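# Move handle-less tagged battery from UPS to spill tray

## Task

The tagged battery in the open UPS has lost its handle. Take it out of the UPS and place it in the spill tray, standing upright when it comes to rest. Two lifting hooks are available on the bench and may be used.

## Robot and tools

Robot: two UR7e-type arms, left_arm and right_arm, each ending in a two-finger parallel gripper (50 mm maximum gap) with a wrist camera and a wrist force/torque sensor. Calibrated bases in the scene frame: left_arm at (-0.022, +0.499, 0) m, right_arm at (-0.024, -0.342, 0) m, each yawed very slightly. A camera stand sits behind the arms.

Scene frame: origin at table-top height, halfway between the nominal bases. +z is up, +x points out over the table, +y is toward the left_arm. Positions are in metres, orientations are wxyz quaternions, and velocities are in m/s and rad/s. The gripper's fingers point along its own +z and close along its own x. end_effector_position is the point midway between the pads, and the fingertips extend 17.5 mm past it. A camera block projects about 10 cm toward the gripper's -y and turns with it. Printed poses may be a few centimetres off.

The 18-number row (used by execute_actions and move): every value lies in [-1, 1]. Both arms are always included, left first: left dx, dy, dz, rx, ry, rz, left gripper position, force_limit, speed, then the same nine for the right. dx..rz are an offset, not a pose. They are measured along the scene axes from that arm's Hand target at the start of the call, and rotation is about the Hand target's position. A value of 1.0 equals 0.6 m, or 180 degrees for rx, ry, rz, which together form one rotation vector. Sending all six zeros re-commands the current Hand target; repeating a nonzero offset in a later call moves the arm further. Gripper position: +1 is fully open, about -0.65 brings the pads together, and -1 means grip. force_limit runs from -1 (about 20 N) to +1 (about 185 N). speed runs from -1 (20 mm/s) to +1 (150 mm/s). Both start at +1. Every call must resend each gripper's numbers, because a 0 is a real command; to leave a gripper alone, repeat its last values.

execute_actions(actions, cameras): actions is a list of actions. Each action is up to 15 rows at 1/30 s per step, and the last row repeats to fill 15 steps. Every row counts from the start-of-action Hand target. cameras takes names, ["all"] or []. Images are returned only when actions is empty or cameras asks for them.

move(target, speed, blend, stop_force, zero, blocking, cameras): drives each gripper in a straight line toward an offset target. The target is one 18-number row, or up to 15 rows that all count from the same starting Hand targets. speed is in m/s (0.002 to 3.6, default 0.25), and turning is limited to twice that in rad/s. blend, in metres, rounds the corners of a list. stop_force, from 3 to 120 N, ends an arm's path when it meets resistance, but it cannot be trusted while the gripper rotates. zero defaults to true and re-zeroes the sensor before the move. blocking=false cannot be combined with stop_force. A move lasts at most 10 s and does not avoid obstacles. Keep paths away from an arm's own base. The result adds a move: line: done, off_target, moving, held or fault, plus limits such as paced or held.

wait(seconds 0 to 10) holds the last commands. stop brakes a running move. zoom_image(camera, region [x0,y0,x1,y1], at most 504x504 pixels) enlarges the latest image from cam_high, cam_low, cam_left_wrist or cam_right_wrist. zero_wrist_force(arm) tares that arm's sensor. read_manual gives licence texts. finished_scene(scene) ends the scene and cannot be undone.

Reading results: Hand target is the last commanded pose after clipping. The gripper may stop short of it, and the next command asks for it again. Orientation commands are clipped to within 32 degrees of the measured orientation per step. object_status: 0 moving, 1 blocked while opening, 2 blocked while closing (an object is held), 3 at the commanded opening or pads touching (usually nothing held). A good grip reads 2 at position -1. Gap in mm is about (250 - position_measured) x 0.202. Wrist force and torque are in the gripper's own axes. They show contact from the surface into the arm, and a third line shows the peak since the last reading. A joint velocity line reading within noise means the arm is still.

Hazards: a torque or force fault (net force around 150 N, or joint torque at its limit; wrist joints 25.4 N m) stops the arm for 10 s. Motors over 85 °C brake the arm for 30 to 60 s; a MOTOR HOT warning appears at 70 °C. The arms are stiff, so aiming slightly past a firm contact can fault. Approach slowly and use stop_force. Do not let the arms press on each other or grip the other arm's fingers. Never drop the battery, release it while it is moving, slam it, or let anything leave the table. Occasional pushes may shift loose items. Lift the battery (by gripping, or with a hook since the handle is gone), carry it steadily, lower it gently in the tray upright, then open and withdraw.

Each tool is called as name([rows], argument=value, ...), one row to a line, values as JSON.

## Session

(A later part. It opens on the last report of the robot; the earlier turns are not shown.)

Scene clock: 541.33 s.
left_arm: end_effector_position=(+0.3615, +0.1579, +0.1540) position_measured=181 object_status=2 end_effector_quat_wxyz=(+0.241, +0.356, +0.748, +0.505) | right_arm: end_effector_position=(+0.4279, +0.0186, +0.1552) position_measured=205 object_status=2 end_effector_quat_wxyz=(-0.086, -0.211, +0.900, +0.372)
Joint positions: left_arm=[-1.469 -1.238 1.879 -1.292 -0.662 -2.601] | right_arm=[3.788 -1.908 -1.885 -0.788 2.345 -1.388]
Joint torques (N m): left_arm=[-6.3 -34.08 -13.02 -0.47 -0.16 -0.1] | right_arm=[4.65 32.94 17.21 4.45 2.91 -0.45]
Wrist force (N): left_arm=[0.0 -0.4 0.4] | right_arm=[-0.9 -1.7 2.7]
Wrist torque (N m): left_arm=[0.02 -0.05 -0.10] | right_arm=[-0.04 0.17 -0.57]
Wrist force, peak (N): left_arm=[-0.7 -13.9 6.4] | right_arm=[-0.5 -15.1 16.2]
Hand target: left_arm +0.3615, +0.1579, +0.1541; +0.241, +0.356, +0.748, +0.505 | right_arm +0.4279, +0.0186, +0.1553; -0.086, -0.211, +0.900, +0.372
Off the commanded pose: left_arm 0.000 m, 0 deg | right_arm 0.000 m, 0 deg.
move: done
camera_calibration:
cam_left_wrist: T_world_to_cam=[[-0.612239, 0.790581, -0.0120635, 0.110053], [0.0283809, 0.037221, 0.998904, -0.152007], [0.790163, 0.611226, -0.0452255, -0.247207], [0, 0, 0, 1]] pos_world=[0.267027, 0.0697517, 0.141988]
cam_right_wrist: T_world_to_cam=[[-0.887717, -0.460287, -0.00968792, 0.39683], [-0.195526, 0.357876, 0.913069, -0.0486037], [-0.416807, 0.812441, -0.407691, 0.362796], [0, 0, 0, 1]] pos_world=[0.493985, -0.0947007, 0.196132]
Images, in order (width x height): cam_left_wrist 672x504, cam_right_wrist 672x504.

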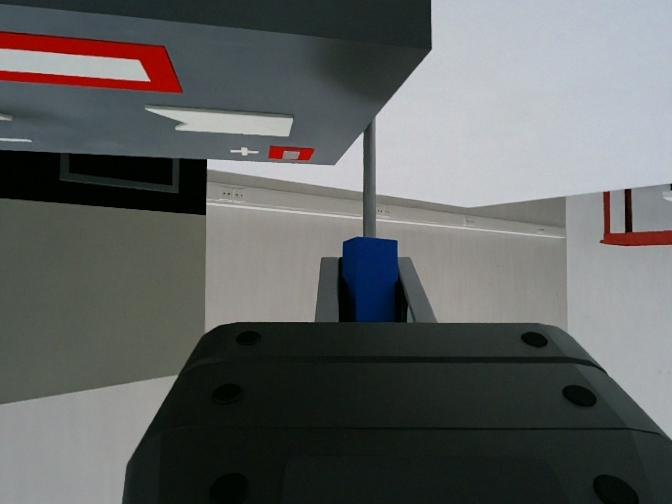

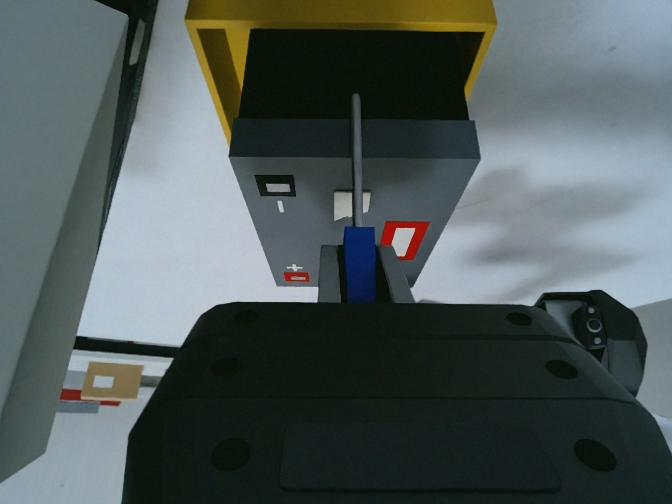

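move([
  [-0.0089, 0.0179, 0, 0, 0, 0, -1, 0.4, -0.8, 0.0089, -0.0179, 0, 0, 0, 0, -1, 0.3, -0.6],
  [-0.0089, 0.0179, 0.16, 0, 0, 0, -1, 0.4, -0.8, 0.0089, -0.0179, 0.16, 0, 0, 0, -1, 0.3, -0.6],
  [-0.07, 0.28, 0.16, 0, 0, 0, -1, 0.4, -0.8, 0.03, -0.3, 0.16, 0, 0, 0, -1, 0.3, -0.6],
], speed=[0.03, 0.1, 0.2], blend=[0, 0.01, 0], cameras=["all"])

zoom_image(camera="cam_high", region=[335, 150, 455, 240])

Scene clock: 547.97 s.
left_arm: end_effector_position=(+0.3195, +0.3258, +0.2501) position_measured=181 object_status=2 end_effector_quat_wxyz=(+0.241, +0.356, +0.748, +0.505) | right_arm: end_effector_position=(+0.4460, -0.1614, +0.2513) position_measured=205 object_status=2 end_effector_quat_wxyz=(-0.086, -0.211, +0.900, +0.372)
Joint positions: left_arm=[-1.531 -1.772 2.166 -1.001 -0.712 -2.658] | right_arm=[3.472 -1.727 -1.752 -1.413 2.338 -1.83]
Joint torques (N m): left_arm=[8.15 -21.68 -20.64 -2.23 2.39 1.8] | right_arm=[5.34 18.78 15.19 4.07 3.72 -0.7]
Wrist force (N): left_arm=[0.3 -0.4 0.4] | right_arm=[-0.8 -1.0 3.4]
Wrist torque (N m): left_arm=[0.03 -0.12 0.04] | right_arm=[-0.05 0.13 -0.66]
Wrist force, peak (N): left_arm=[2.4 -0.3 1.4] | right_arm=[-1.0 -2.8 4.8]
Hand target: left_arm +0.3195, +0.3259, +0.2501; +0.241, +0.356, +0.748, +0.505 | right_arm +0.4459, -0.1614, +0.2513; -0.086, -0.211, +0.900, +0.372
Off the commanded pose: left_arm 0.000 m, 0 deg | right_arm 0.000 m, 0 deg.
move: done
camera_calibration:
cam_left_wrist: T_world_to_cam=[[-0.612189, 0.790619, -0.0120642, -0.0472607], [0.0283019, 0.0371572, 0.998909, -0.253027], [0.790205, 0.611179, -0.0451233, -0.312321], [0, 0, 0, 1]] pos_world=[0.225027, 0.237651, 0.238088]
cam_right_wrist: T_world_to_cam=[[-0.887736, -0.460248, -0.00980509, 0.330943], [-0.195651, 0.357925, 0.913023, -0.068413], [-0.416707, 0.812442, -0.407791, 0.555737], [0, 0, 0, 1]] pos_world=[0.511985, -0.274701, 0.292332]

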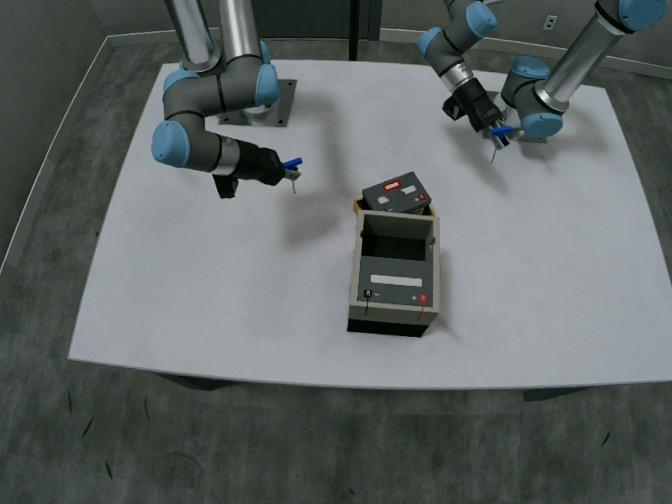

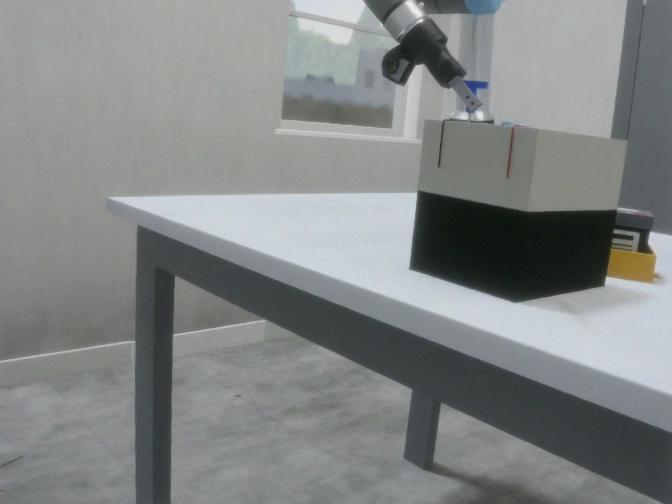

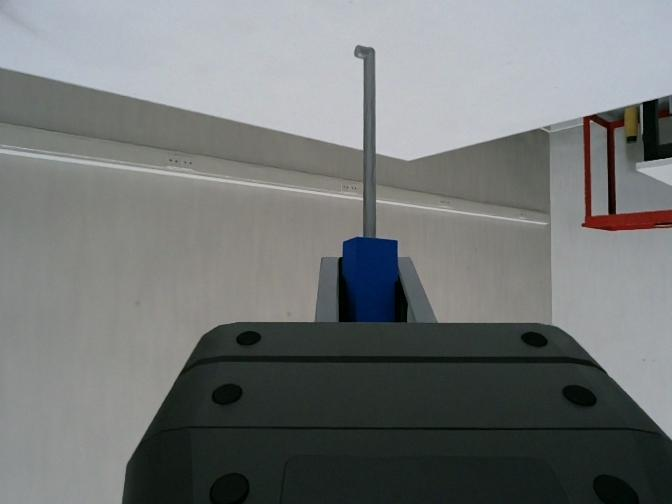

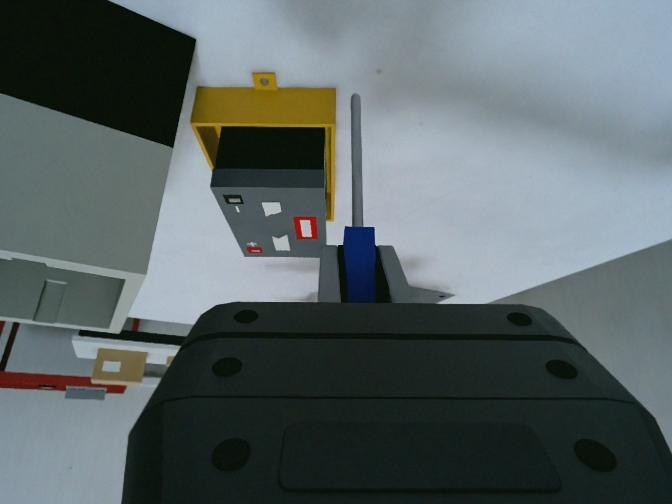

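Scaled by 4.200.

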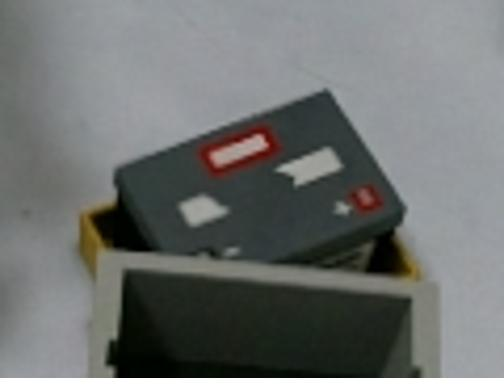

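move(target=[0, 0, -0.22, 0, 0, 0, -1, 0.4, -0.8, 0, 0, -0.23, 0, 0, 0, -1, 0.3, -0.6], speed=0.15, cameras=["cam_high"])

finished_scene(scene=1)

Scene clock: 552.37 s.
left_arm: end_effector_position=(+0.3195, +0.3259, +0.1181) position_measured=181 object_status=2 end_effector_quat_wxyz=(+0.241, +0.356, +0.748, +0.505) | right_arm: end_effector_position=(+0.4459, -0.1615, +0.1132) position_measured=205 object_status=2 end_effector_quat_wxyz=(-0.086, -0.211, +0.900, +0.372)
Joint positions: left_arm=[-1.531 -1.538 2.373 -1.442 -0.712 -2.658] | right_arm=[3.472 -1.893 -1.942 -1.056 2.338 -1.83]
Joint torques (N m): left_arm=[8.66 -19.43 -25.82 -1.44 1.44 0.55] | right_arm=[-5.42 38.58 28.9 1.83 2.22 1.04]
Wrist force (N): left_arm=[0.1 -0.2 0.2] | right_arm=[-1.0 -1.4 3.5]
Wrist torque (N m): left_arm=[0.05 -0.09 -0.11] | right_arm=[-0.13 0.17 -0.68]
Wrist force, peak (N): left_arm=[0.0 -2.4 0.9] | right_arm=[-0.8 -3.0 5.2]
Hand target: left_arm +0.3195, +0.3259, +0.1181; +0.241, +0.356, +0.748, +0.505 | right_arm +0.4459, -0.1614, +0.1133; -0.086, -0.211, +0.900, +0.372
Off the commanded pose: left_arm 0.000 m, 0 deg | right_arm 0.000 m, 0 deg.
move: done
Images, in order (width x height): cam_high 672x504.

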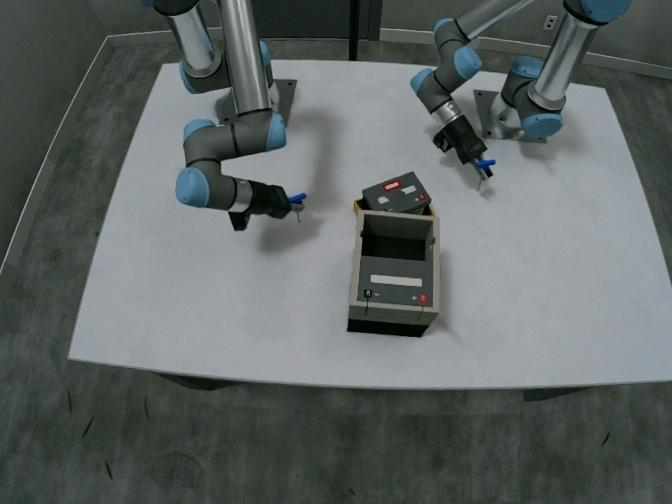

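The scene is finished: the task was done.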